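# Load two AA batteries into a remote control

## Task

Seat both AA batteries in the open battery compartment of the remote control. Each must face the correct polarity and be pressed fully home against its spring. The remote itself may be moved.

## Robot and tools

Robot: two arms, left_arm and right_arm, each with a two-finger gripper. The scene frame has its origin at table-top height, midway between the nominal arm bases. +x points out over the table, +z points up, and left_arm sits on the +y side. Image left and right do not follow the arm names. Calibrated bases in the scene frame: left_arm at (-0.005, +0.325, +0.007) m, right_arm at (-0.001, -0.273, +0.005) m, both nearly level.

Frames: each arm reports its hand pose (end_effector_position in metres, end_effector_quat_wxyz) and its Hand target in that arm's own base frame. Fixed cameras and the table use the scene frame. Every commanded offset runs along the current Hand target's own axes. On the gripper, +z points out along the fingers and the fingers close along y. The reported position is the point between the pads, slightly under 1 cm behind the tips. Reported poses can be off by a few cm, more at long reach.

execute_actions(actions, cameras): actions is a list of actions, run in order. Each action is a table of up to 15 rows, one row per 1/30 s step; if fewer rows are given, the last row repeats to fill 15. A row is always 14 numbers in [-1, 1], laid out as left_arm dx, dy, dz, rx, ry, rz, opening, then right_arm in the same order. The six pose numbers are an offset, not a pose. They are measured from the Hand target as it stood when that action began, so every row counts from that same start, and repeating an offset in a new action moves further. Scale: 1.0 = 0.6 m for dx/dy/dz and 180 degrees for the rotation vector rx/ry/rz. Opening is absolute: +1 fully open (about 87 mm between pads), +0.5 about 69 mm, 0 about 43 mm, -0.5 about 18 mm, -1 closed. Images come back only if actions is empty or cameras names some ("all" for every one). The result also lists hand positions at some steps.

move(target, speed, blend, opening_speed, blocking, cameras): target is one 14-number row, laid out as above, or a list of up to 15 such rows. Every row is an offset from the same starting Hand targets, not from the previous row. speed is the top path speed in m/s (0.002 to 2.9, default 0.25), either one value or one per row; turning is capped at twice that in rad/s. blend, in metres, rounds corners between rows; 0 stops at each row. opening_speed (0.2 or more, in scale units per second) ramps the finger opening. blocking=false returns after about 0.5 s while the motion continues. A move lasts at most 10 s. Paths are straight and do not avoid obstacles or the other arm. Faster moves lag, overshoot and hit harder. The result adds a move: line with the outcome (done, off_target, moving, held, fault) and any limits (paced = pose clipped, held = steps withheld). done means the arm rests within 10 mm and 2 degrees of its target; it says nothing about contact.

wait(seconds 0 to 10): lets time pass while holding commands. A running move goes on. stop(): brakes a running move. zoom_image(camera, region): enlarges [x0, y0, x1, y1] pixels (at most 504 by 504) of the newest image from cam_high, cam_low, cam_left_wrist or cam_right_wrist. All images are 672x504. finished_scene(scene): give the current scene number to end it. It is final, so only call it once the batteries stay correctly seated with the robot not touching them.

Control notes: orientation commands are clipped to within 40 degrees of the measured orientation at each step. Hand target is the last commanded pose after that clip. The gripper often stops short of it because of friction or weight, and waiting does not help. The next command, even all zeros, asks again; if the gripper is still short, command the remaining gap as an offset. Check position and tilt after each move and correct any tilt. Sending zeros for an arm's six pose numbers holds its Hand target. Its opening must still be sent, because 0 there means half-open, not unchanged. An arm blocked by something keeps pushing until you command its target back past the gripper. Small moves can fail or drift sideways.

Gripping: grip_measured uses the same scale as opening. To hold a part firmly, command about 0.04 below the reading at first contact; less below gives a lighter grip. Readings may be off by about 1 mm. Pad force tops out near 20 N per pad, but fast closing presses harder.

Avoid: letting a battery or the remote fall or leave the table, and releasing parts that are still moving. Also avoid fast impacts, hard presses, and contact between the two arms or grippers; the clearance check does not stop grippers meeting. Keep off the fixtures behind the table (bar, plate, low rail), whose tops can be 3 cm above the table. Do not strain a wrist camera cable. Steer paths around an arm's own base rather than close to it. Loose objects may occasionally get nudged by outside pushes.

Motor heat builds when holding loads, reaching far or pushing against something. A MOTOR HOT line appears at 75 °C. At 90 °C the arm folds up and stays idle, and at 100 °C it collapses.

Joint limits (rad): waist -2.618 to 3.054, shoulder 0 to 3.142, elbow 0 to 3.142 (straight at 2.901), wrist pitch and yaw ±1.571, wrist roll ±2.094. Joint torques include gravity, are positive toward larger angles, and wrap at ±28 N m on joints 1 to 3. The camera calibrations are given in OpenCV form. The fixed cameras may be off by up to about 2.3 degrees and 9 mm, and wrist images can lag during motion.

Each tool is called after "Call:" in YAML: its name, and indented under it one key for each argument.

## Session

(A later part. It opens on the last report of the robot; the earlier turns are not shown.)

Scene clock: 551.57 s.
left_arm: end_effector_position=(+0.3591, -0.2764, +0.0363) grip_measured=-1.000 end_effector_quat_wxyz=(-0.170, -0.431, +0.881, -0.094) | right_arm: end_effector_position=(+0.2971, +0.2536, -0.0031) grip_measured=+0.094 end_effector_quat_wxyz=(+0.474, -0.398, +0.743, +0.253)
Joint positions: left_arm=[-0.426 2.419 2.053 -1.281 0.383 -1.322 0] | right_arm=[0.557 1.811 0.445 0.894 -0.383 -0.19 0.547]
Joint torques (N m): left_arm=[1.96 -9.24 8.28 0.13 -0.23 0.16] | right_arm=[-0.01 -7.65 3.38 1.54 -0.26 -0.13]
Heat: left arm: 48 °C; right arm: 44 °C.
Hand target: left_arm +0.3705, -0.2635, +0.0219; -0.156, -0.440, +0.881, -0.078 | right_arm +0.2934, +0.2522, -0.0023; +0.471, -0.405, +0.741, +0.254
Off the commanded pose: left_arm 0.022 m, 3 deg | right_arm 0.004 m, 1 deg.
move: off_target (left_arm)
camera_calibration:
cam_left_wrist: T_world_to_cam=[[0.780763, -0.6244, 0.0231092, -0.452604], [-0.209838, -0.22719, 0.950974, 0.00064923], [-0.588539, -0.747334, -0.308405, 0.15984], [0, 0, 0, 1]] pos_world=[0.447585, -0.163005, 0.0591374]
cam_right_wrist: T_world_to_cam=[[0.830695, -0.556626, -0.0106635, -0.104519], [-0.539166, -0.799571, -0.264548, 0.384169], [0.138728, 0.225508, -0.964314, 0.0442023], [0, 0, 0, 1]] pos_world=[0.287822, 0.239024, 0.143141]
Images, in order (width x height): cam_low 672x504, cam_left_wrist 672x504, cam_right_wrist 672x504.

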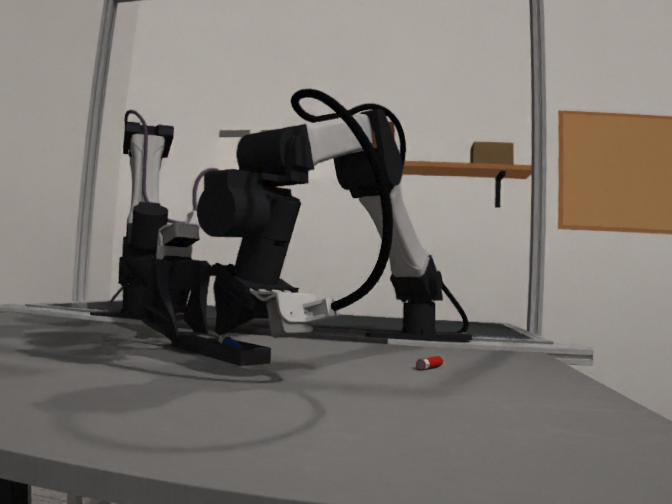

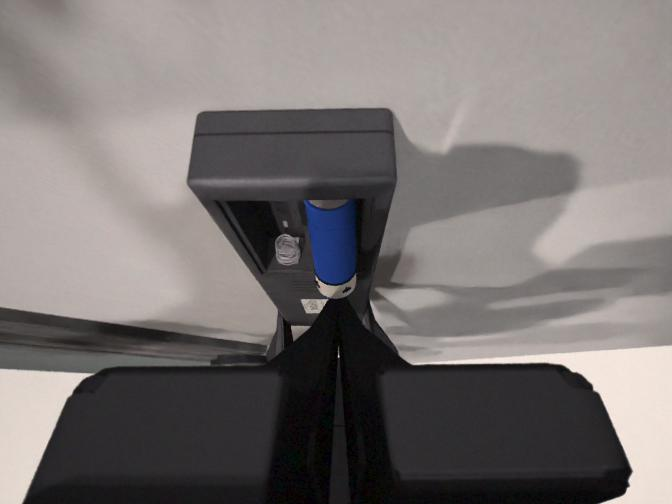

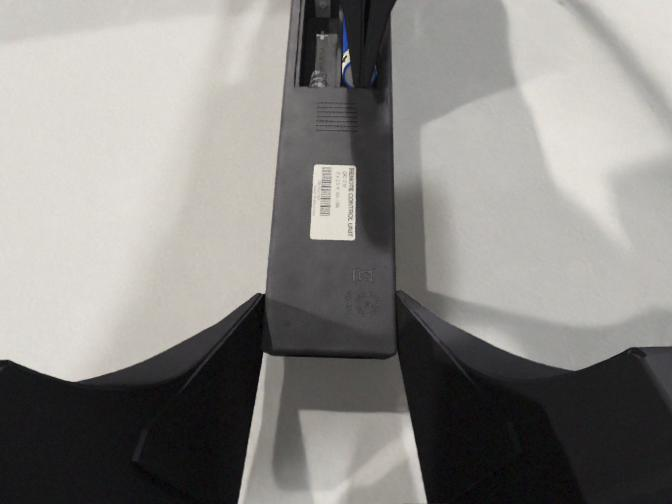

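Call:
move:
  target: [-0.0293,0.0027,0.007,0,0,0,-1,0,0,0,0,0,0,-0.04]
  speed: 0.06
  cameras: ["cam_low","cam_left_wrist","cam_right_wrist"]

Call:
zoom_image:
  camera: "cam_right_wrist"
  region: [260, 0, 420, 120]

Call:
zoom_image:
  camera: "cam_low"
  region: [160, 300, 280, 380]

Scene clock: 565.80 s.
left_arm: end_effector_position=(+0.3598, -0.2729, +0.0368) grip_measured=-1.000 end_effector_quat_wxyz=(-0.189, -0.426, +0.878, -0.107) | right_arm: end_effector_position=(+0.2971, +0.2536, -0.0031) grip_measured=+0.094 end_effector_quat_wxyz=(+0.474, -0.398, +0.743, +0.253)
Joint positions: left_arm=[-0.405 2.429 2.053 -1.287 0.428 -1.289 0] | right_arm=[0.557 1.811 0.445 0.894 -0.383 -0.19 0.547]
Joint torques (N m): left_arm=[2.95 -8.59 7.9 0.27 -0.67 0.15] | right_arm=[0.01 -7.68 3.45 1.55 -0.25 -0.11]
Heat: left arm: 47 °C; right arm: 44 °C.
Hand target: left_arm +0.3781, -0.2506, +0.0120; -0.156, -0.439, +0.881, -0.078 | right_arm +0.2934, +0.2522, -0.0023; +0.471, -0.405, +0.741, +0.254
Off the commanded pose: left_arm 0.038 m, 5 deg | right_arm 0.004 m, 1 deg.
move: off_target (left_arm)
camera_calibration:
cam_left_wrist: T_world_to_cam=[[0.778052, -0.627379, 0.0320865, -0.451146], [-0.190078, -0.18643, 0.963906, 0.00460931], [-0.598753, -0.756068, -0.264304, 0.162628], [0, 0, 0, 1]] pos_world=[0.449265, -0.159222, 0.0530159]
cam_right_wrist: T_world_to_cam=[[0.830695, -0.556626, -0.0106635, -0.104519], [-0.539166, -0.799571, -0.264548, 0.384169], [0.138728, 0.225508, -0.964314, 0.0442023], [0, 0, 0, 1]] pos_world=[0.287822, 0.239024, 0.143141]
Images, in order (width x height): cam_low 672x504, cam_left_wrist 672x504, cam_right_wrist 672x504.

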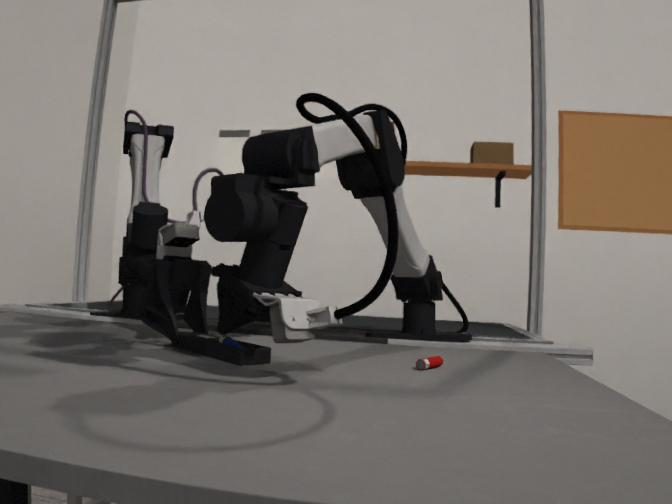

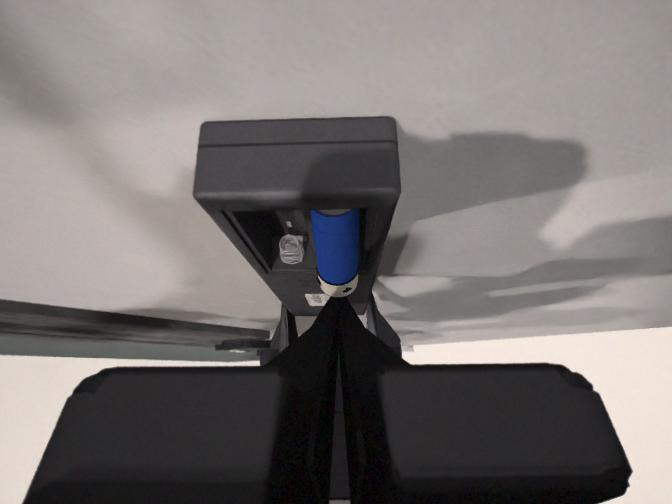

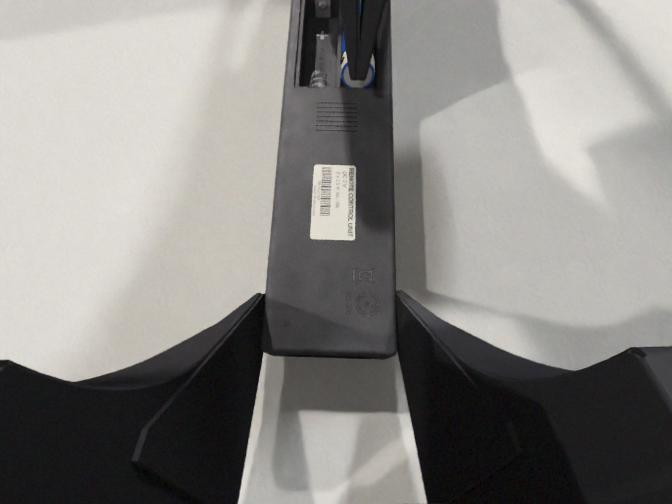

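Scaled by 3.150 from the camera's 672x504 image, which has a finer 960x720 frame.

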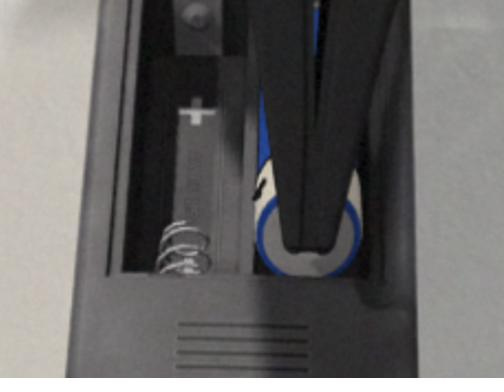

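Scaled by 4.200 from the camera's 672x504 image, which has a finer 960x720 frame.

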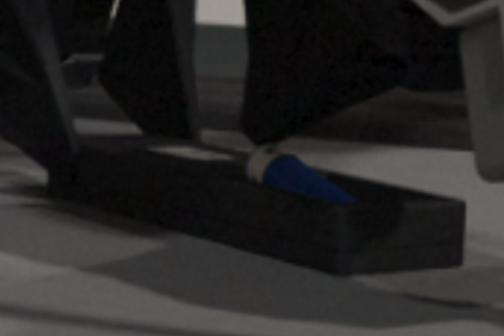

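Call:
move:
  target: [-0.0278,0.0,-0.001,0,0,0,-1,0,0,0,0,0,0,-0.04]
  speed: 0.06
  cameras: ["cam_low","cam_right_wrist"]

Call:
zoom_image:
  camera: "cam_right_wrist"
  region: [260, 0, 420, 120]

Call:
zoom_image:
  camera: "cam_low"
  region: [160, 300, 280, 380]

Scene clock: 572.77 s.
left_arm: end_effector_position=(+0.3829, -0.2453, +0.0284) grip_measured=-1.000 end_effector_quat_wxyz=(-0.167, -0.439, +0.877, -0.102) | right_arm: end_effector_position=(+0.2971, +0.2536, -0.0032) grip_measured=+0.094 end_effector_quat_wxyz=(+0.474, -0.398, +0.743, +0.253)
Joint positions: left_arm=[-0.342 2.463 2.1 -1.297 0.385 -1.252 0] | right_arm=[0.557 1.811 0.445 0.894 -0.383 -0.19 0.547]
Joint torques (N m): left_arm=[0.1 -8.66 7.54 0.19 -0.3 0.14] | right_arm=[0.02 -7.64 3.38 1.54 -0.26 -0.12]
Heat: left arm: 47 °C; right arm: 44 °C.
Hand target: left_arm +0.3877, -0.2380, +0.0067; -0.156, -0.440, +0.881, -0.078 | right_arm +0.2934, +0.2522, -0.0023; +0.471, -0.405, +0.741, +0.254
Off the commanded pose: left_arm 0.023 m, 3 deg | right_arm 0.004 m, 1 deg.
move: off_target (left_arm)
camera_calibration:
cam_right_wrist: T_world_to_cam=[[0.830698, -0.556618, -0.0108034, -0.104502], [-0.539239, -0.799633, -0.264212, 0.384157], [0.138427, 0.225306, -0.964404, 0.04435], [0, 0, 0, 1]] pos_world=[0.287822, 0.239025, 0.143141]
Images, in order (width x height): cam_low 672x504, cam_right_wrist 672x504.

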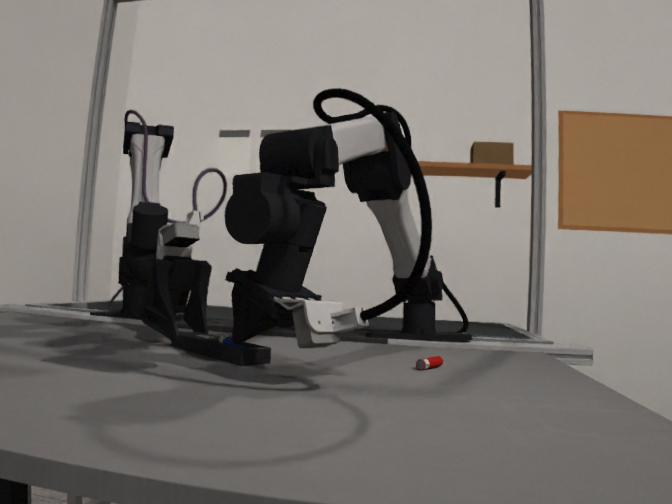

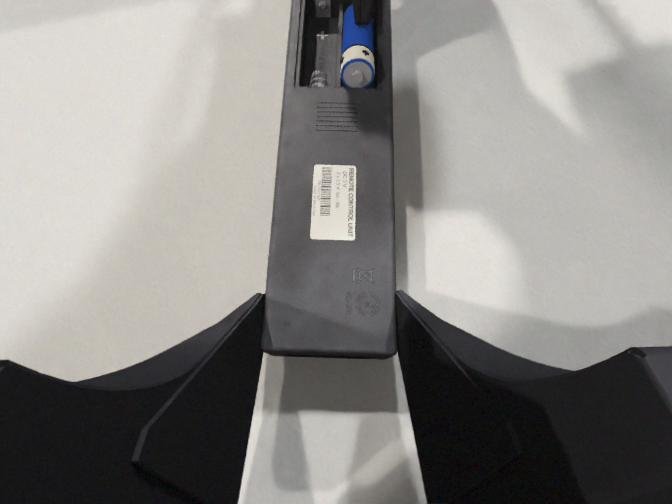

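Scaled by 3.150 from the camera's 672x504 image, which has a finer 960x720 frame.

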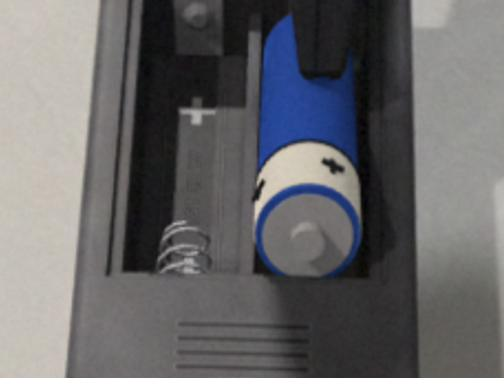

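Scaled by 4.200 from the camera's 672x504 image, which has a finer 960x720 frame.

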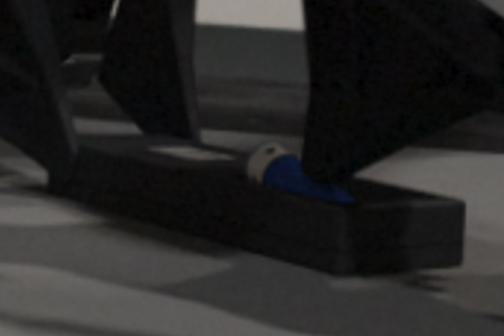

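Call:
move:
  target:
    - [0.044,-0.001,-0.0785,0,0,0,-1,0,0,0,0,0,0,-0.04]
    - [0.0825,0.0018,-0.0573,0,-0.1778,0,-0.35,0,0,0,0,0,0,-0.04]
  speed: 0.15
  blend: [0.01,0]
  opening_speed: 0.8
  cameras: ["cam_left_wrist","cam_right_wrist"]

Call:
zoom_image:
  camera: "cam_left_wrist"
  region: [240, 120, 440, 360]

Scene clock: 606.10 s.
left_arm: end_effector_position=(+0.3523, -0.2607, +0.0329) grip_measured=-0.350 end_effector_quat_wxyz=(+0.063, -0.434, +0.895, +0.083) | right_arm: end_effector_position=(+0.2997, +0.2510, -0.0032) grip_measured=+0.094 end_effector_quat_wxyz=(+0.476, -0.394, +0.746, +0.249)
Joint positions: left_arm=[-0.62 2.373 2.09 -1.374 -0.19 -1.531 0.325] | right_arm=[0.551 1.811 0.445 0.894 -0.376 -0.19 0.547]
Joint torques (N m): left_arm=[0.17 -16.09 6.06 0.42 -0.3 -0.06] | right_arm=[0.49 -7.62 3.47 1.54 -0.32 -0.13]
Heat: left arm: 48 °C; right arm: 44 °C.
Hand target: left_arm +0.3660, -0.2649, +0.0560; +0.093, -0.444, +0.890, +0.046 | right_arm +0.2934, +0.2522, -0.0023; +0.471, -0.405, +0.741, +0.254
Off the commanded pose: left_arm 0.027 m, 6 deg | right_arm 0.006 m, 2 deg.
move: off_target (left_arm); target 2's new opening was sent with left_arm's hand 0.027 m and 5 deg from that target
camera_calibration:
cam_left_wrist: T_world_to_cam=[[0.776202, -0.622542, -0.0997624, -0.431303], [-0.436264, -0.644561, 0.627866, -0.0123688], [-0.455175, -0.443828, -0.771902, 0.21385], [0, 0, 0, 1]] pos_world=[0.426722, -0.181564, 0.129809]
cam_right_wrist: T_world_to_cam=[[0.823432, -0.567368, -0.00736508, -0.103251], [-0.548921, -0.793239, -0.263549, 0.384787], [0.143687, 0.221058, -0.964618, 0.0439445], [0, 0, 0, 1]] pos_world=[0.289924, 0.236933, 0.14304]
Images, in order (width x height): cam_left_wrist 672x504, cam_right_wrist 672x504.

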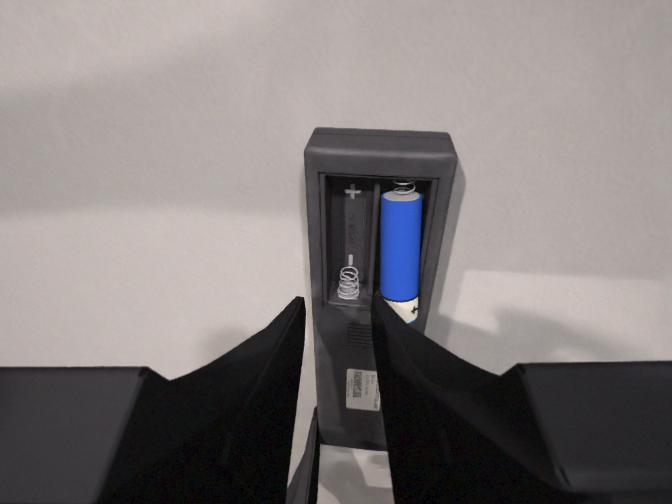

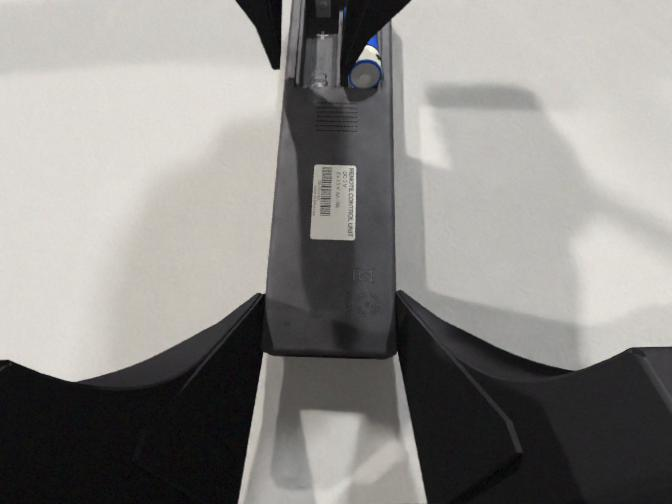

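Scaled by 2.100 from the camera's 672x504 image, which has a finer 960x720 frame.

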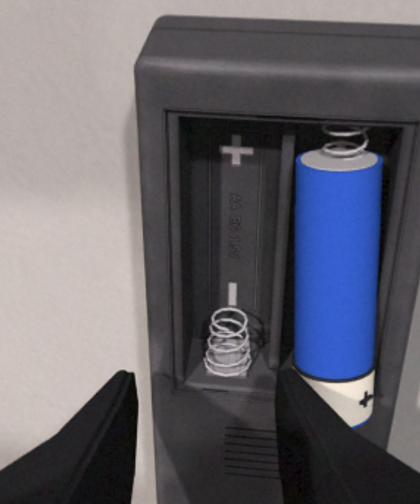

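Call:
move:
  target: [0.003,0.0212,-0.0245,0,0,0,-0.35,0,0,0,0,0,0,-0.04]
  speed: 0.15
  cameras: ["cam_left_wrist","cam_right_wrist"]

Call:
zoom_image:
  camera: "cam_left_wrist"
  region: [240, 120, 440, 360]

Scene clock: 615.23 s.
left_arm: end_effector_position=(+0.3465, -0.2601, +0.0498) grip_measured=-0.350 end_effector_quat_wxyz=(+0.071, -0.437, +0.894, +0.070) | right_arm: end_effector_position=(+0.2997, +0.2510, -0.0032) grip_measured=+0.094 end_effector_quat_wxyz=(+0.476, -0.394, +0.746, +0.249)
Joint positions: left_arm=[-0.626 2.305 2.041 -1.364 -0.191 -1.542 0.325] | right_arm=[0.551 1.811 0.445 0.894 -0.376 -0.19 0.547]
Joint torques (N m): left_arm=[-0.1 -15.23 5.9 0.28 -0.3 -0.03] | right_arm=[0.51 -7.66 3.38 1.53 -0.33 -0.12]
Heat: left arm: 52 °C; right arm: 44 °C.
Hand target: left_arm +0.3529, -0.2611, +0.0700; +0.093, -0.444, +0.890, +0.046 | right_arm +0.2934, +0.2522, -0.0024; +0.471, -0.405, +0.741, +0.254
Off the commanded pose: left_arm 0.021 m, 4 deg | right_arm 0.006 m, 2 deg.
move: off_target (left_arm)
camera_calibration:
cam_left_wrist: T_world_to_cam=[[0.780873, -0.620882, -0.0688727, -0.427501], [-0.450131, -0.635687, 0.627124, -0.0180464], [-0.433151, -0.458702, -0.775869, 0.213232], [0, 0, 0, 1]] pos_world=[0.418062, -0.179089, 0.147314]
cam_right_wrist: T_world_to_cam=[[0.823432, -0.567368, -0.00736508, -0.103251], [-0.548921, -0.793239, -0.263549, 0.384787], [0.143687, 0.221058, -0.964618, 0.0439445], [0, 0, 0, 1]] pos_world=[0.289924, 0.236933, 0.14304]
Images, in order (width x height): cam_left_wrist 672x504, cam_right_wrist 672x504.

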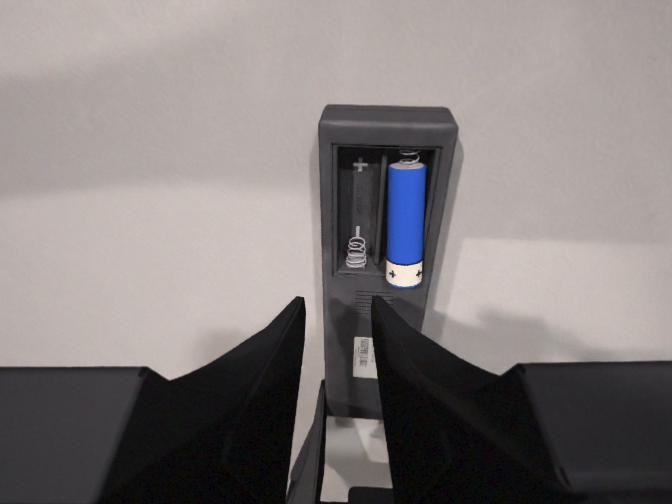

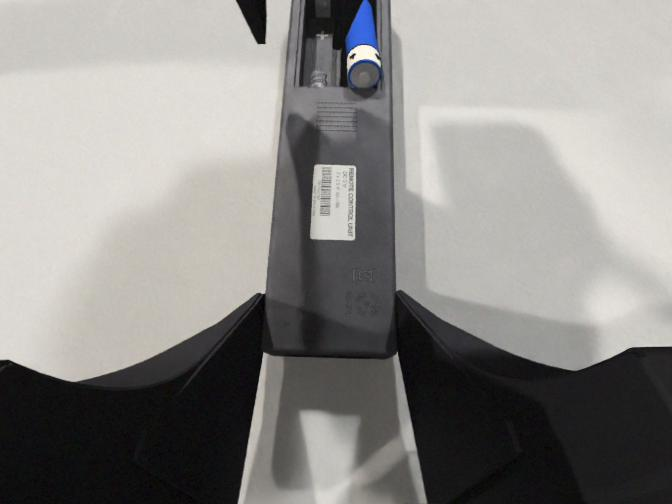

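Scaled by 2.100 from the camera's 672x504 image, which has a finer 960x720 frame.

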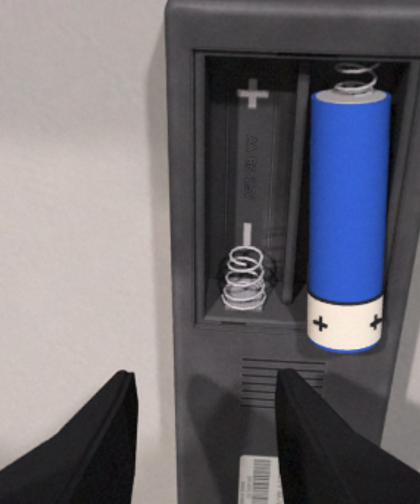

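Call:
execute_actions:
  actions: []
  cameras: ["cam_left_wrist"]

Scene clock: 639.30 s.
left_arm: end_effector_position=(+0.3465, -0.2601, +0.0498) grip_measured=-0.350 end_effector_quat_wxyz=(+0.071, -0.437, +0.894, +0.070) | right_arm: end_effector_position=(+0.2997, +0.2510, -0.0032) grip_measured=+0.094 end_effector_quat_wxyz=(+0.476, -0.394, +0.746, +0.249)
Joint positions: left_arm=[-0.626 2.305 2.041 -1.364 -0.191 -1.542 0.325] | right_arm=[0.551 1.811 0.445 0.894 -0.376 -0.19 0.547]
Joint velocities: within noise
Joint torques (N m): left_arm=[-0.1 -15.2 5.93 0.27 -0.28 -0.04] | right_arm=[0.54 -7.61 3.44 1.55 -0.32 -0.13]
Heat: left arm: 61 °C; right arm: 45 °C.
Hand target: left_arm +0.3529, -0.2611, +0.0700; +0.093, -0.444, +0.890, +0.046 | right_arm +0.2934, +0.2522, -0.0024; +0.471, -0.405, +0.741, +0.254
Tool commands: left_gripper/opening=-0.35 right_gripper/opening=-0.04
Off the commanded pose: left_arm 0.021 m, 4 deg | right_arm 0.006 m, 2 deg.
camera_calibration:
cam_left_wrist: T_world_to_cam=[[0.780873, -0.620882, -0.0688727, -0.427501], [-0.450131, -0.635687, 0.627124, -0.0180464], [-0.433151, -0.458702, -0.775869, 0.213232], [0, 0, 0, 1]] pos_world=[0.418062, -0.179089, 0.147314]
Images, in order (width x height): cam_left_wrist 672x504.

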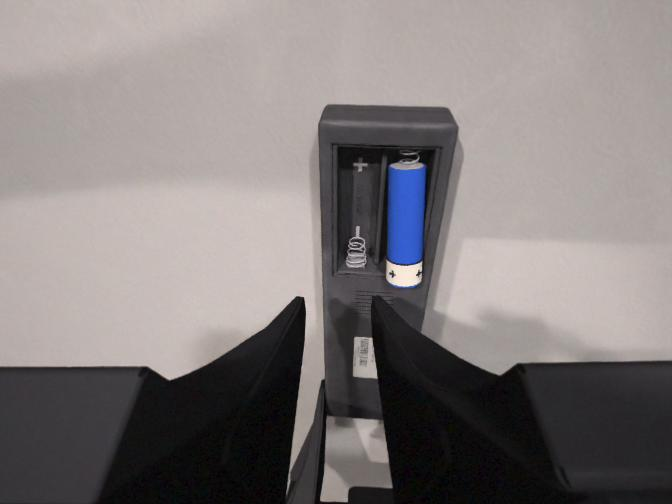

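Call:
move:
  target: [-0.0033, -0.0414, -0.0248, 0.0023, 0, 0.0109, -0.35, 0, 0, 0, 0, 0, 0, -0.04]
  speed: 0.08
  cameras: ["cam_left_wrist"]

Scene clock: 655.03 s.
left_arm: end_effector_position=(+0.3712, -0.2793, +0.0881) grip_measured=-0.350 end_effector_quat_wxyz=(+0.091, -0.433, +0.896, +0.033) | right_arm: end_effector_position=(+0.2997, +0.2510, -0.0032) grip_measured=+0.094 end_effector_quat_wxyz=(+0.476, -0.394, +0.746, +0.249)
Joint positions: left_arm=[-0.629 2.382 2.33 -1.491 -0.192 -1.526 0.325] | right_arm=[0.551 1.811 0.445 0.894 -0.376 -0.19 0.547]
Joint torques (N m): left_arm=[-0.12 -10.1 8.79 0.08 -0.28 0.15] | right_arm=[0.51 -7.66 3.44 1.55 -0.32 -0.11]
Heat: left arm: 64 °C; right arm: 45 °C.
Hand target: left_arm +0.3721, -0.2769, +0.0850; +0.094, -0.429, +0.898, +0.044 | right_arm +0.2934, +0.2522, -0.0024; +0.471, -0.405, +0.741, +0.254
Off the commanded pose: left_arm 0.004 m, 1 deg | right_arm 0.006 m, 2 deg.
move: done
camera_calibration:
cam_left_wrist: T_world_to_cam=[[0.770921, -0.6368, 0.012856, -0.463997], [-0.503733, -0.597227, 0.624158, -0.0122283], [-0.389786, -0.487653, -0.781192, 0.22112], [0, 0, 0, 1]] pos_world=[0.437735, -0.194947, 0.186335]
Images, in order (width x height): cam_left_wrist 672x504.

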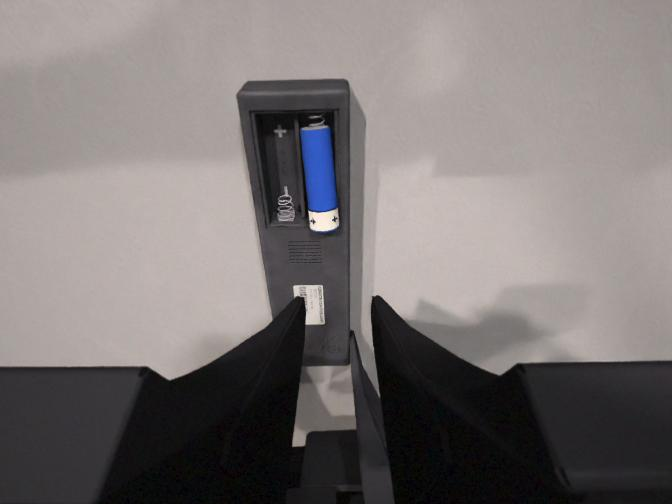

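Call:
move:
  target: [0.0119, 0.0137, 0.0656, 0, 0, 0, -0.35, 0, 0, 0, 0, 0, 0, -0.04]
  speed: 0.08
  cameras: ["cam_left_wrist"]

Call:
zoom_image:
  camera: "cam_left_wrist"
  region: [240, 120, 440, 320]

Scene clock: 677.20 s.
left_arm: end_effector_position=(+0.3600, -0.2710, +0.0330) grip_measured=-0.350 end_effector_quat_wxyz=(+0.077, -0.427, +0.899, +0.060) | right_arm: end_effector_position=(+0.2995, +0.2511, -0.0032) grip_measured=+0.094 end_effector_quat_wxyz=(+0.476, -0.394, +0.746, +0.249)
Joint positions: left_arm=[-0.629 2.369 2.087 -1.321 -0.193 -1.519 0.325] | right_arm=[0.551 1.811 0.445 0.894 -0.377 -0.189 0.547]
Joint torques (N m): left_arm=[0.2 -14.13 5.89 0.34 -0.28 0.11] | right_arm=[0.58 -7.61 3.4 1.55 -0.32 -0.15]
Heat: left arm: 58 °C; right arm: 45 °C.
Hand target: left_arm +0.3665, -0.2709, +0.0450; +0.094, -0.429, +0.898, +0.044 | right_arm +0.2934, +0.2522, -0.0024; +0.471, -0.405, +0.741, +0.254
Off the commanded pose: left_arm 0.014 m, 3 deg | right_arm 0.006 m, 2 deg.
move: off_target (left_arm)
camera_calibration:
cam_left_wrist: T_world_to_cam=[[0.765727, -0.641294, -0.0490345, -0.446703], [-0.476769, -0.61714, 0.625963, 0.00631236], [-0.431687, -0.455938, -0.77831, 0.201298], [0, 0, 0, 1]] pos_world=[0.43196, -0.190793, 0.130817]
Images, in order (width x height): cam_left_wrist 672x504.

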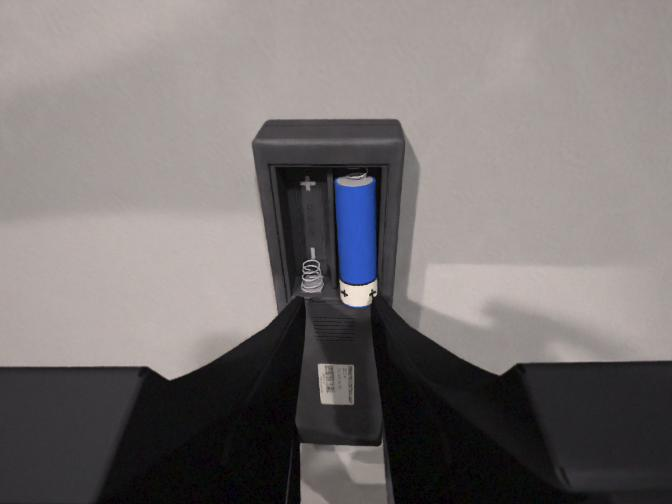

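Scaled by 2.520 from the camera's 672x504 image, which has a finer 960x720 frame.

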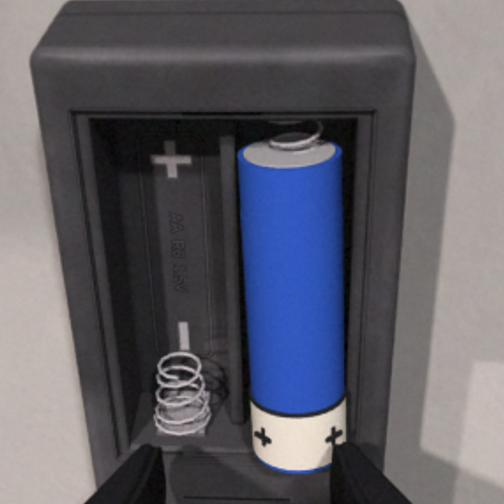

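Call:
move:
  target: [0.0003, -0.0147, 0.005, 0, 0, 0, -0.35, 0, 0, 0, 0, 0, 0, -0.04]
  speed: 0.06
  cameras: ["cam_left_wrist"]

Call:
zoom_image:
  camera: "cam_left_wrist"
  region: [240, 120, 440, 320]

Scene clock: 694.83 s.
left_arm: end_effector_position=(+0.3675, -0.2765, +0.0417) grip_measured=-0.350 end_effector_quat_wxyz=(+0.085, -0.429, +0.898, +0.045) | right_arm: end_effector_position=(+0.2994, +0.2512, -0.0032) grip_measured=+0.094 end_effector_quat_wxyz=(+0.476, -0.394, +0.746, +0.250)
Joint positions: left_arm=[-0.629 2.369 2.122 -1.321 -0.193 -1.519 0.325] | right_arm=[0.551 1.811 0.445 0.894 -0.377 -0.189 0.547]
Joint torques (N m): left_arm=[0.17 -10.73 8.8 0.22 -0.28 0.11] | right_arm=[0.5 -7.64 3.44 1.54 -0.31 -0.14]
Heat: left arm: 56 °C; right arm: 45 °C.
Hand target: left_arm +0.3736, -0.2761, +0.0421; +0.094, -0.429, +0.898, +0.044 | right_arm +0.2934, +0.2522, -0.0024; +0.471, -0.405, +0.741, +0.254
Off the commanded pose: left_arm 0.006 m, 1 deg | right_arm 0.006 m, 2 deg.
move: done
camera_calibration:
cam_left_wrist: T_world_to_cam=[[0.766617, -0.64196, -0.0136197, -0.457496], [-0.494717, -0.604038, 0.624814, 0.0114204], [-0.409333, -0.472255, -0.780655, 0.196236], [0, 0, 0, 1]] pos_world=[0.4367, -0.194122, 0.139826]
Images, in order (width x height): cam_left_wrist 672x504.

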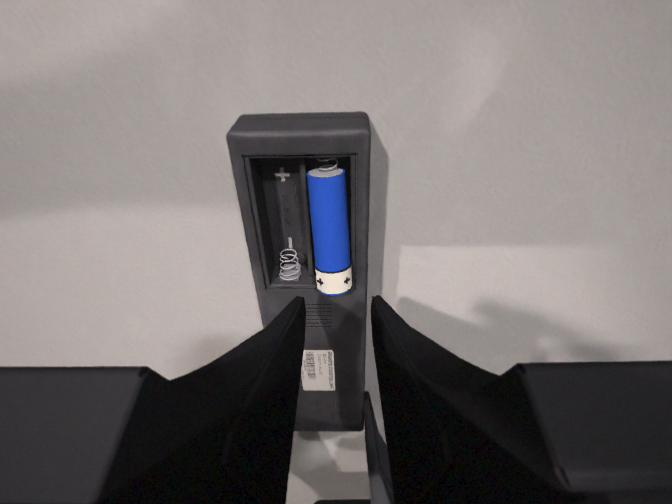

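Scaled by 2.520 from the camera's 672x504 image, which has a finer 960x720 frame.

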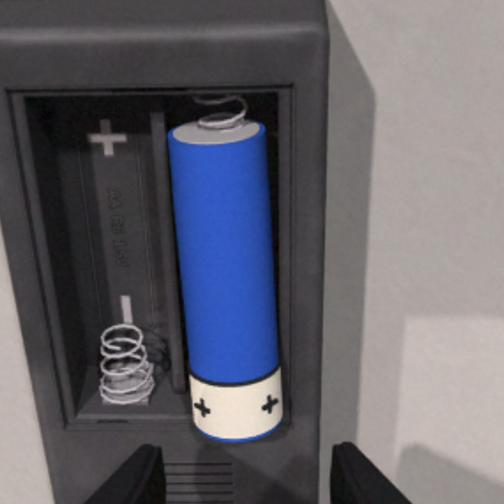

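Call:
move:
  target: [-0.002, 0.0, 0.0107, 0, 0, 0, -0.35, 0, 0, 0, 0, 0, 0, -0.04]
  speed: 0.05
  cameras: ["cam_left_wrist"]

Call:
zoom_image:
  camera: "cam_left_wrist"
  region: [240, 120, 440, 320]

Scene clock: 705.97 s.
left_arm: end_effector_position=(+0.3681, -0.2769, +0.0417) grip_measured=-0.350 end_effector_quat_wxyz=(+0.086, -0.428, +0.899, +0.044) | right_arm: end_effector_position=(+0.2994, +0.2512, -0.0032) grip_measured=+0.094 end_effector_quat_wxyz=(+0.476, -0.394, +0.746, +0.250)
Joint positions: left_arm=[-0.629 2.369 2.122 -1.318 -0.193 -1.517 0.325] | right_arm=[0.551 1.811 0.445 0.894 -0.377 -0.189 0.547]
Joint torques (N m): left_arm=[0.66 -10.59 6.78 0.44 -0.27 0.15] | right_arm=[0.55 -7.66 3.4 1.55 -0.31 -0.15]
Heat: left arm: 54 °C; right arm: 45 °C.
Hand target: left_arm +0.3752, -0.2741, +0.0360; +0.094, -0.428, +0.898, +0.044 | right_arm +0.2934, +0.2522, -0.0024; +0.471, -0.405, +0.741, +0.254
Off the commanded pose: left_arm 0.009 m, 1 deg | right_arm 0.006 m, 2 deg.
move: done
camera_calibration:
cam_left_wrist: T_world_to_cam=[[0.765412, -0.643446, -0.0109883, -0.458266], [-0.497217, -0.602133, 0.624669, 0.0128468], [-0.408558, -0.472666, -0.780812, 0.195934], [0, 0, 0, 1]] pos_world=[0.437201, -0.194523, 0.139927]
Images, in order (width x height): cam_left_wrist 672x504.

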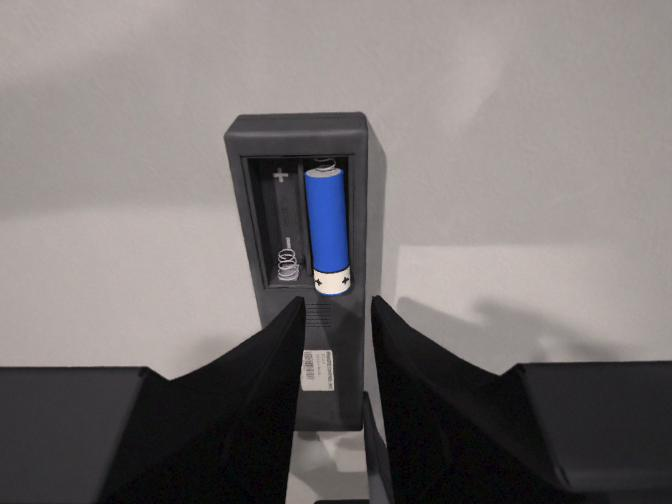

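Scaled by 2.520 from the camera's 672x504 image, which has a finer 960x720 frame.

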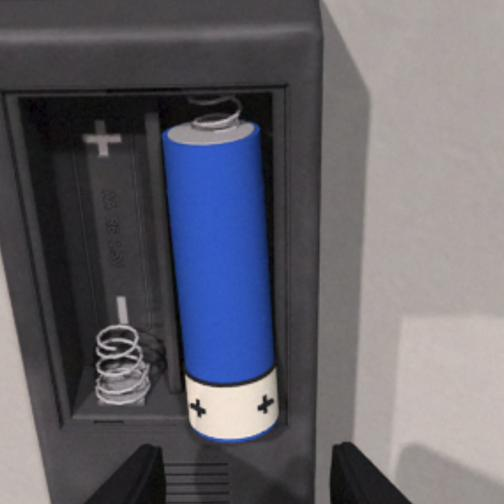

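Call:
move:
  target: [-0.003, 0.004, 0.0125, 0, 0, 0, -0.35, 0, 0, 0, 0, 0, 0, -0.04]
  speed: 0.05
  cameras: ["cam_left_wrist"]

Call:
zoom_image:
  camera: "cam_left_wrist"
  region: [240, 120, 440, 320]

Scene clock: 712.43 s.
left_arm: end_effector_position=(+0.3685, -0.2742, +0.0318) grip_measured=-0.350 end_effector_quat_wxyz=(+0.085, -0.427, +0.899, +0.045) | right_arm: end_effector_position=(+0.2994, +0.2512, -0.0032) grip_measured=+0.094 end_effector_quat_wxyz=(+0.476, -0.394, +0.746, +0.250)
Joint positions: left_arm=[-0.624 2.369 2.083 -1.282 -0.193 -1.51 0.325] | right_arm=[0.551 1.811 0.445 0.894 -0.377 -0.189 0.547]
Joint torques (N m): left_arm=[0.84 -11.38 6.05 0.44 -0.27 0.14] | right_arm=[0.51 -7.64 3.41 1.55 -0.32 -0.15]
Heat: left arm: 54 °C; right arm: 45 °C.
Hand target: left_arm +0.3754, -0.2701, +0.0291; +0.094, -0.428, +0.898, +0.044 | right_arm +0.2934, +0.2522, -0.0024; +0.471, -0.405, +0.741, +0.254
Off the commanded pose: left_arm 0.008 m, 1 deg | right_arm 0.006 m, 2 deg.
move: done
camera_calibration:
cam_left_wrist: T_world_to_cam=[[0.764009, -0.64503, -0.0150469, -0.45674], [-0.496446, -0.602594, 0.624837, 0.0204777], [-0.412106, -0.469911, -0.78061, 0.191637], [0, 0, 0, 1]] pos_world=[0.438094, -0.192219, 0.129926]
Images, in order (width x height): cam_left_wrist 672x504.

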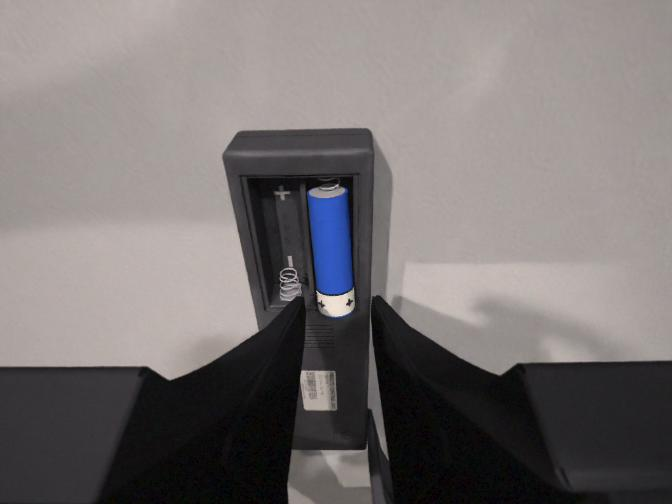

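Scaled by 2.520 from the camera's 672x504 image, which has a finer 960x720 frame.

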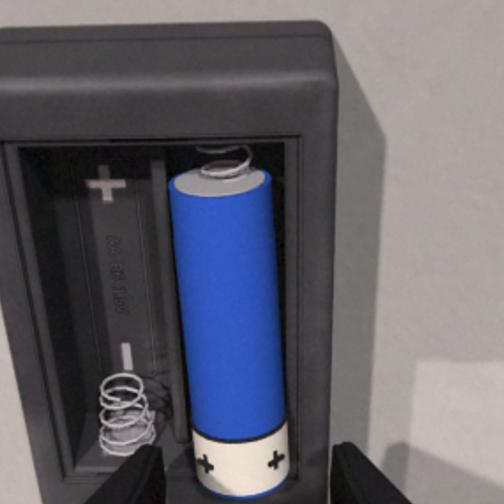

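Call:
move:
  target: [0, 0, 0, 0, 0, 0, -0.75, 0, 0, 0, 0, 0, 0, -0.04]
  speed: 0.05
  opening_speed: 0.5
  cameras: ["cam_left_wrist"]

Call:
zoom_image:
  camera: "cam_left_wrist"
  region: [240, 120, 440, 320]

Scene clock: 718.63 s.
left_arm: end_effector_position=(+0.3678, -0.2739, +0.0318) grip_measured=-0.747 end_effector_quat_wxyz=(+0.084, -0.423, +0.901, +0.046) | right_arm: end_effector_position=(+0.2994, +0.2512, -0.0032) grip_measured=+0.094 end_effector_quat_wxyz=(+0.476, -0.394, +0.746, +0.250)
Joint positions: left_arm=[-0.624 2.369 2.083 -1.283 -0.192 -1.503 0.126] | right_arm=[0.551 1.811 0.445 0.894 -0.377 -0.189 0.547]
Joint torques (N m): left_arm=[0.87 -11.4 6.05 0.44 -0.28 0.06] | right_arm=[0.55 -7.64 3.45 1.56 -0.3 -0.15]
Heat: left arm: 53 °C; right arm: 45 °C.
Hand target: left_arm +0.3754, -0.2700, +0.0291; +0.094, -0.429, +0.898, +0.044 | right_arm +0.2934, +0.2522, -0.0024; +0.471, -0.405, +0.741, +0.254
Off the commanded pose: left_arm 0.009 m, 1 deg | right_arm 0.006 m, 2 deg.
move: done
camera_calibration:
cam_left_wrist: T_world_to_cam=[[0.759323, -0.650468, -0.017883, -0.455701], [-0.498857, -0.599546, 0.625848, 0.0219674], [-0.417816, -0.4663, -0.77974, 0.194582], [0, 0, 0, 1]] pos_world=[0.438283, -0.192515, 0.129826]
Images, in order (width x height): cam_left_wrist 672x504.

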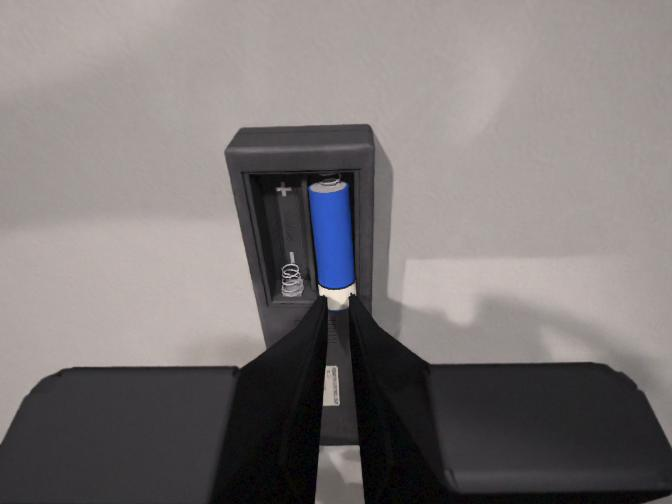

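Scaled by 2.520 from the camera's 672x504 image, which has a finer 960x720 frame.

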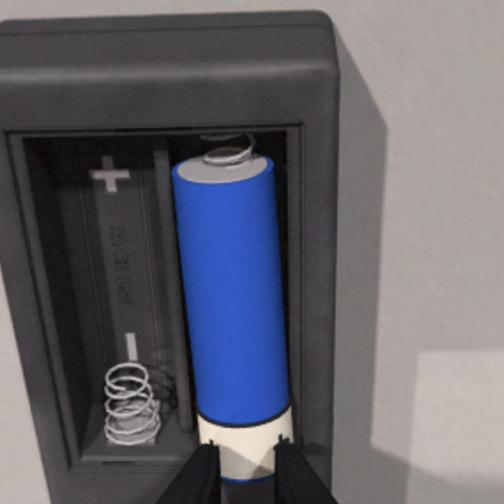

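Call:
wait:
  seconds: 0
  cameras: ["cam_low", "cam_right_wrist"]

Call:
zoom_image:
  camera: "cam_low"
  region: [160, 300, 280, 380]

Call:
zoom_image:
  camera: "cam_right_wrist"
  region: [260, 0, 420, 120]

Scene clock: 729.37 s.
left_arm: end_effector_position=(+0.3678, -0.2739, +0.0318) grip_measured=-0.747 end_effector_quat_wxyz=(+0.084, -0.423, +0.901, +0.046) | right_arm: end_effector_position=(+0.2994, +0.2512, -0.0032) grip_measured=+0.094 end_effector_quat_wxyz=(+0.476, -0.394, +0.746, +0.250)
Joint positions: left_arm=[-0.624 2.369 2.083 -1.283 -0.192 -1.502 0.126] | right_arm=[0.551 1.811 0.445 0.894 -0.377 -0.189 0.547]
Joint torques (N m): left_arm=[0.91 -11.43 6.08 0.43 -0.27 0.07] | right_arm=[0.54 -7.65 3.44 1.54 -0.32 -0.14]
Heat: left arm: 53 °C; right arm: 45 °C.
Hand target: left_arm +0.3754, -0.2700, +0.0291; +0.094, -0.428, +0.898, +0.044 | right_arm +0.2934, +0.2522, -0.0024; +0.471, -0.405, +0.741, +0.254
Tool commands: left_gripper/opening=-0.75 right_gripper/opening=-0.04
Off the commanded pose: left_arm 0.009 m, 1 deg | right_arm 0.006 m, 2 deg.
camera_calibration:
cam_right_wrist: T_world_to_cam=[[0.823745, -0.566878, -0.00968544, -0.103186], [-0.548923, -0.793147, -0.263821, 0.384725], [0.141872, 0.222638, -0.964523, 0.0441062], [0, 0, 0, 1]] pos_world=[0.289926, 0.23683, 0.143041]
Images, in order (width x height): cam_low 672x504, cam_right_wrist 672x504.

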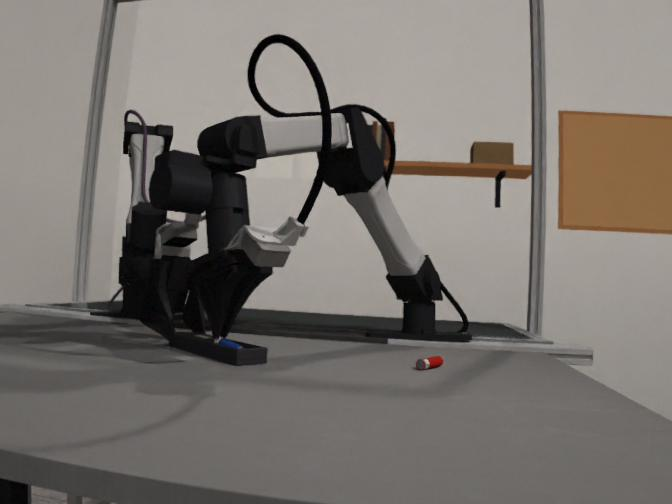

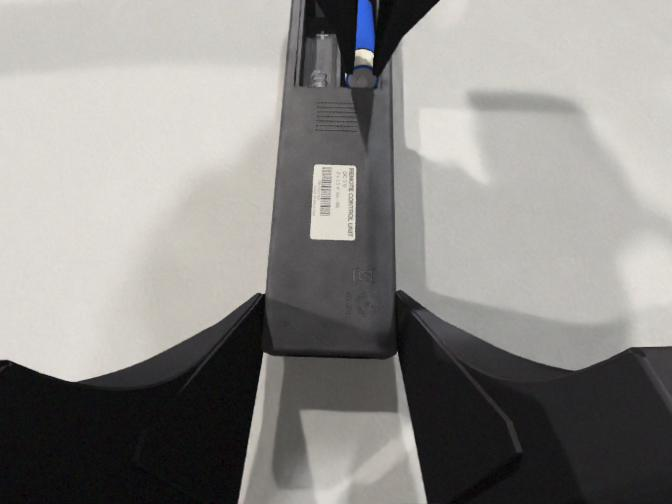

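Scaled by 4.200 from the camera's 672x504 image, which has a finer 960x720 frame.

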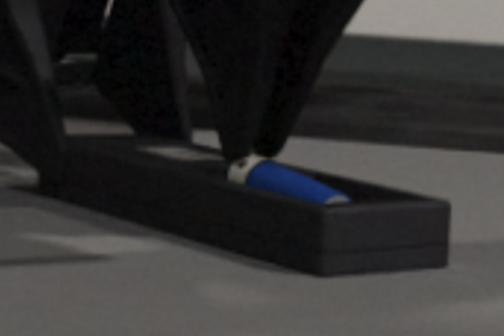

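Scaled by 3.150 from the camera's 672x504 image, which has a finer 960x720 frame.

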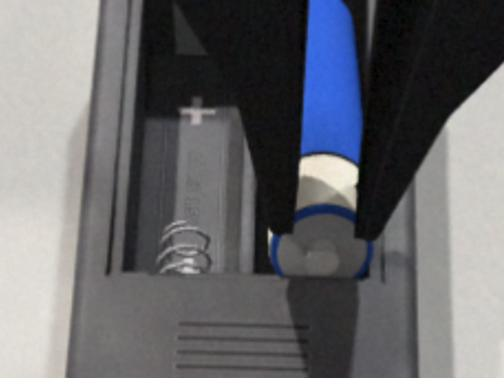

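Call:
move:
  target:
    - [0, 0, 0, 0, 0, 0, -0.42, 0, 0, 0, 0, 0, 0, -0.04]
    - [-0.001, 0, 0.0065, 0, 0, 0, -0.42, 0, 0, 0, 0, 0, 0, -0.04]
  speed: 0.05

Scene clock: 745.67 s.
left_arm: end_effector_position=(+0.3687, -0.2739, +0.0291) grip_measured=-0.420 end_effector_quat_wxyz=(+0.085, -0.424, +0.901, +0.045) | right_arm: end_effector_position=(+0.2994, +0.2512, -0.0032) grip_measured=+0.094 end_effector_quat_wxyz=(+0.476, -0.394, +0.746, +0.250)
Joint positions: left_arm=[-0.623 2.369 2.072 -1.269 -0.193 -1.502 0.29] | right_arm=[0.551 1.811 0.445 0.894 -0.378 -0.189 0.547]
Joint torques (N m): left_arm=[1.1 -11.32 5.9 0.45 -0.28 0.1] | right_arm=[0.51 -7.65 3.44 1.55 -0.3 -0.14]
Heat: left arm: 53 °C; right arm: 45 °C.
Hand target: left_arm +0.3763, -0.2691, +0.0254; +0.094, -0.428, +0.898, +0.044 | right_arm +0.2934, +0.2522, -0.0024; +0.471, -0.405, +0.741, +0.254
Off the commanded pose: left_arm 0.010 m, 1 deg | right_arm 0.006 m, 2 deg.
move: done

Call:
move:
  target: [-0.001, 0, 0.005, 0, 0, 0, -0.42, 0, 0, 0, 0, 0, 0, -0.04]
  speed: 0.05

Call:
move:
  target: [0, 0, 0, 0, 0, 0, -0.75, 0, 0, 0, 0, 0, 0, -0.04]
  speed: 0.05
  opening_speed: 0.5
  cameras: ["cam_left_wrist", "cam_right_wrist"]

Call:
zoom_image:
  camera: "cam_right_wrist"
  region: [260, 0, 420, 120]

Scene clock: 751.13 s.
left_arm: end_effector_position=(+0.3688, -0.2738, +0.0283) grip_measured=-0.420 end_effector_quat_wxyz=(+0.085, -0.424, +0.901, +0.045) | right_arm: end_effector_position=(+0.2994, +0.2512, -0.0032) grip_measured=+0.094 end_effector_quat_wxyz=(+0.476, -0.394, +0.746, +0.250)
Joint positions: left_arm=[-0.623 2.369 2.069 -1.266 -0.193 -1.502 0.29] | right_arm=[0.551 1.811 0.445 0.894 -0.378 -0.189 0.547]
Joint torques (N m): left_arm=[1.24 -11.18 5.3 0.52 -0.26 0.12] | right_arm=[0.5 -7.61 3.43 1.54 -0.3 -0.15]
Heat: left arm: 52 °C; right arm: 45 °C.
Hand target: left_arm +0.3770, -0.2682, +0.0226; +0.093, -0.428, +0.898, +0.044 | right_arm +0.2934, +0.2522, -0.0024; +0.471, -0.405, +0.741, +0.254
Off the commanded pose: left_arm 0.012 m, 1 deg | right_arm 0.006 m, 2 deg.
move: off_target (left_arm)

Scene clock: 752.00 s.
left_arm: end_effector_position=(+0.3689, -0.2738, +0.0283) grip_measured=-0.628 end_effector_quat_wxyz=(+0.085, -0.422, +0.902, +0.044) | right_arm: end_effector_position=(+0.2994, +0.2512, -0.0032) grip_measured=+0.094 end_effector_quat_wxyz=(+0.476, -0.394, +0.746, +0.250)
Joint positions: left_arm=[-0.623 2.369 2.069 -1.265 -0.193 -1.497 0.186] | right_arm=[0.551 1.811 0.445 0.894 -0.378 -0.189 0.547]
Joint torques (N m): left_arm=[1.24 -11.18 5.31 0.52 -0.26 0.08] | right_arm=[0.53 -7.61 3.44 1.56 -0.31 -0.14]
Heat: left arm: 52 °C; right arm: 45 °C.
Hand target: left_arm +0.3770, -0.2681, +0.0226; +0.093, -0.428, +0.898, +0.044 | right_arm +0.2934, +0.2522, -0.0024; +0.471, -0.405, +0.741, +0.254
Off the commanded pose: left_arm 0.011 m, 1 deg | right_arm 0.006 m, 2 deg.
move: off_target (left_arm)
camera_calibration:
cam_left_wrist: T_world_to_cam=[[0.756754, -0.653541, -0.0144217, -0.456563], [-0.503333, -0.596617, 0.625063, 0.0272141], [-0.417108, -0.46576, -0.780441, 0.192226], [0, 0, 0, 1]] pos_world=[0.439383, -0.192615, 0.126426]
cam_right_wrist: T_world_to_cam=[[0.824061, -0.566421, -0.00950573, -0.103272], [-0.548421, -0.793445, -0.263969, 0.384722], [0.141975, 0.22274, -0.964484, 0.0441351], [0, 0, 0, 1]] pos_world=[0.289826, 0.23693, 0.143141]
Images, in order (width x height): cam_left_wrist 672x504, cam_right_wrist 672x504.

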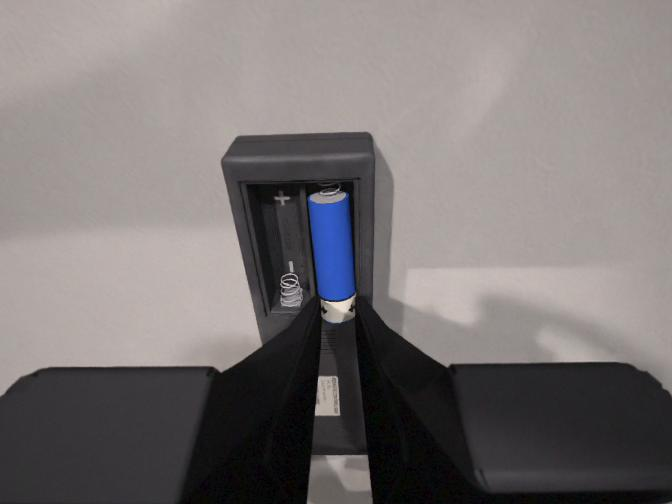

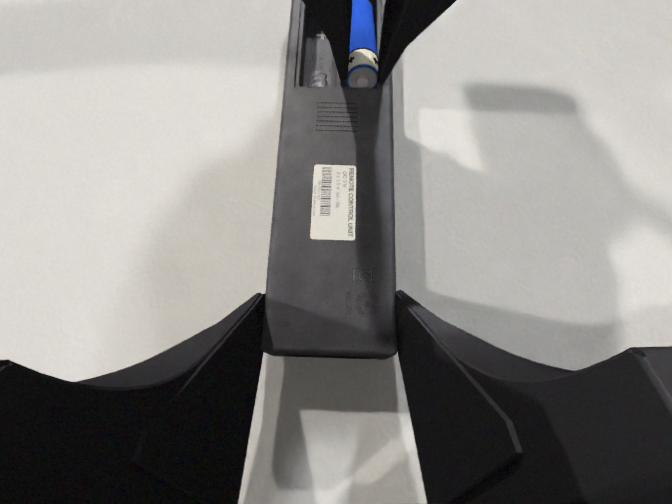

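Scaled by 3.150 from the camera's 672x504 image, which has a finer 960x720 frame.

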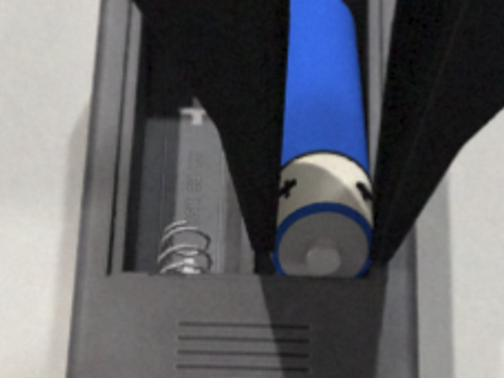

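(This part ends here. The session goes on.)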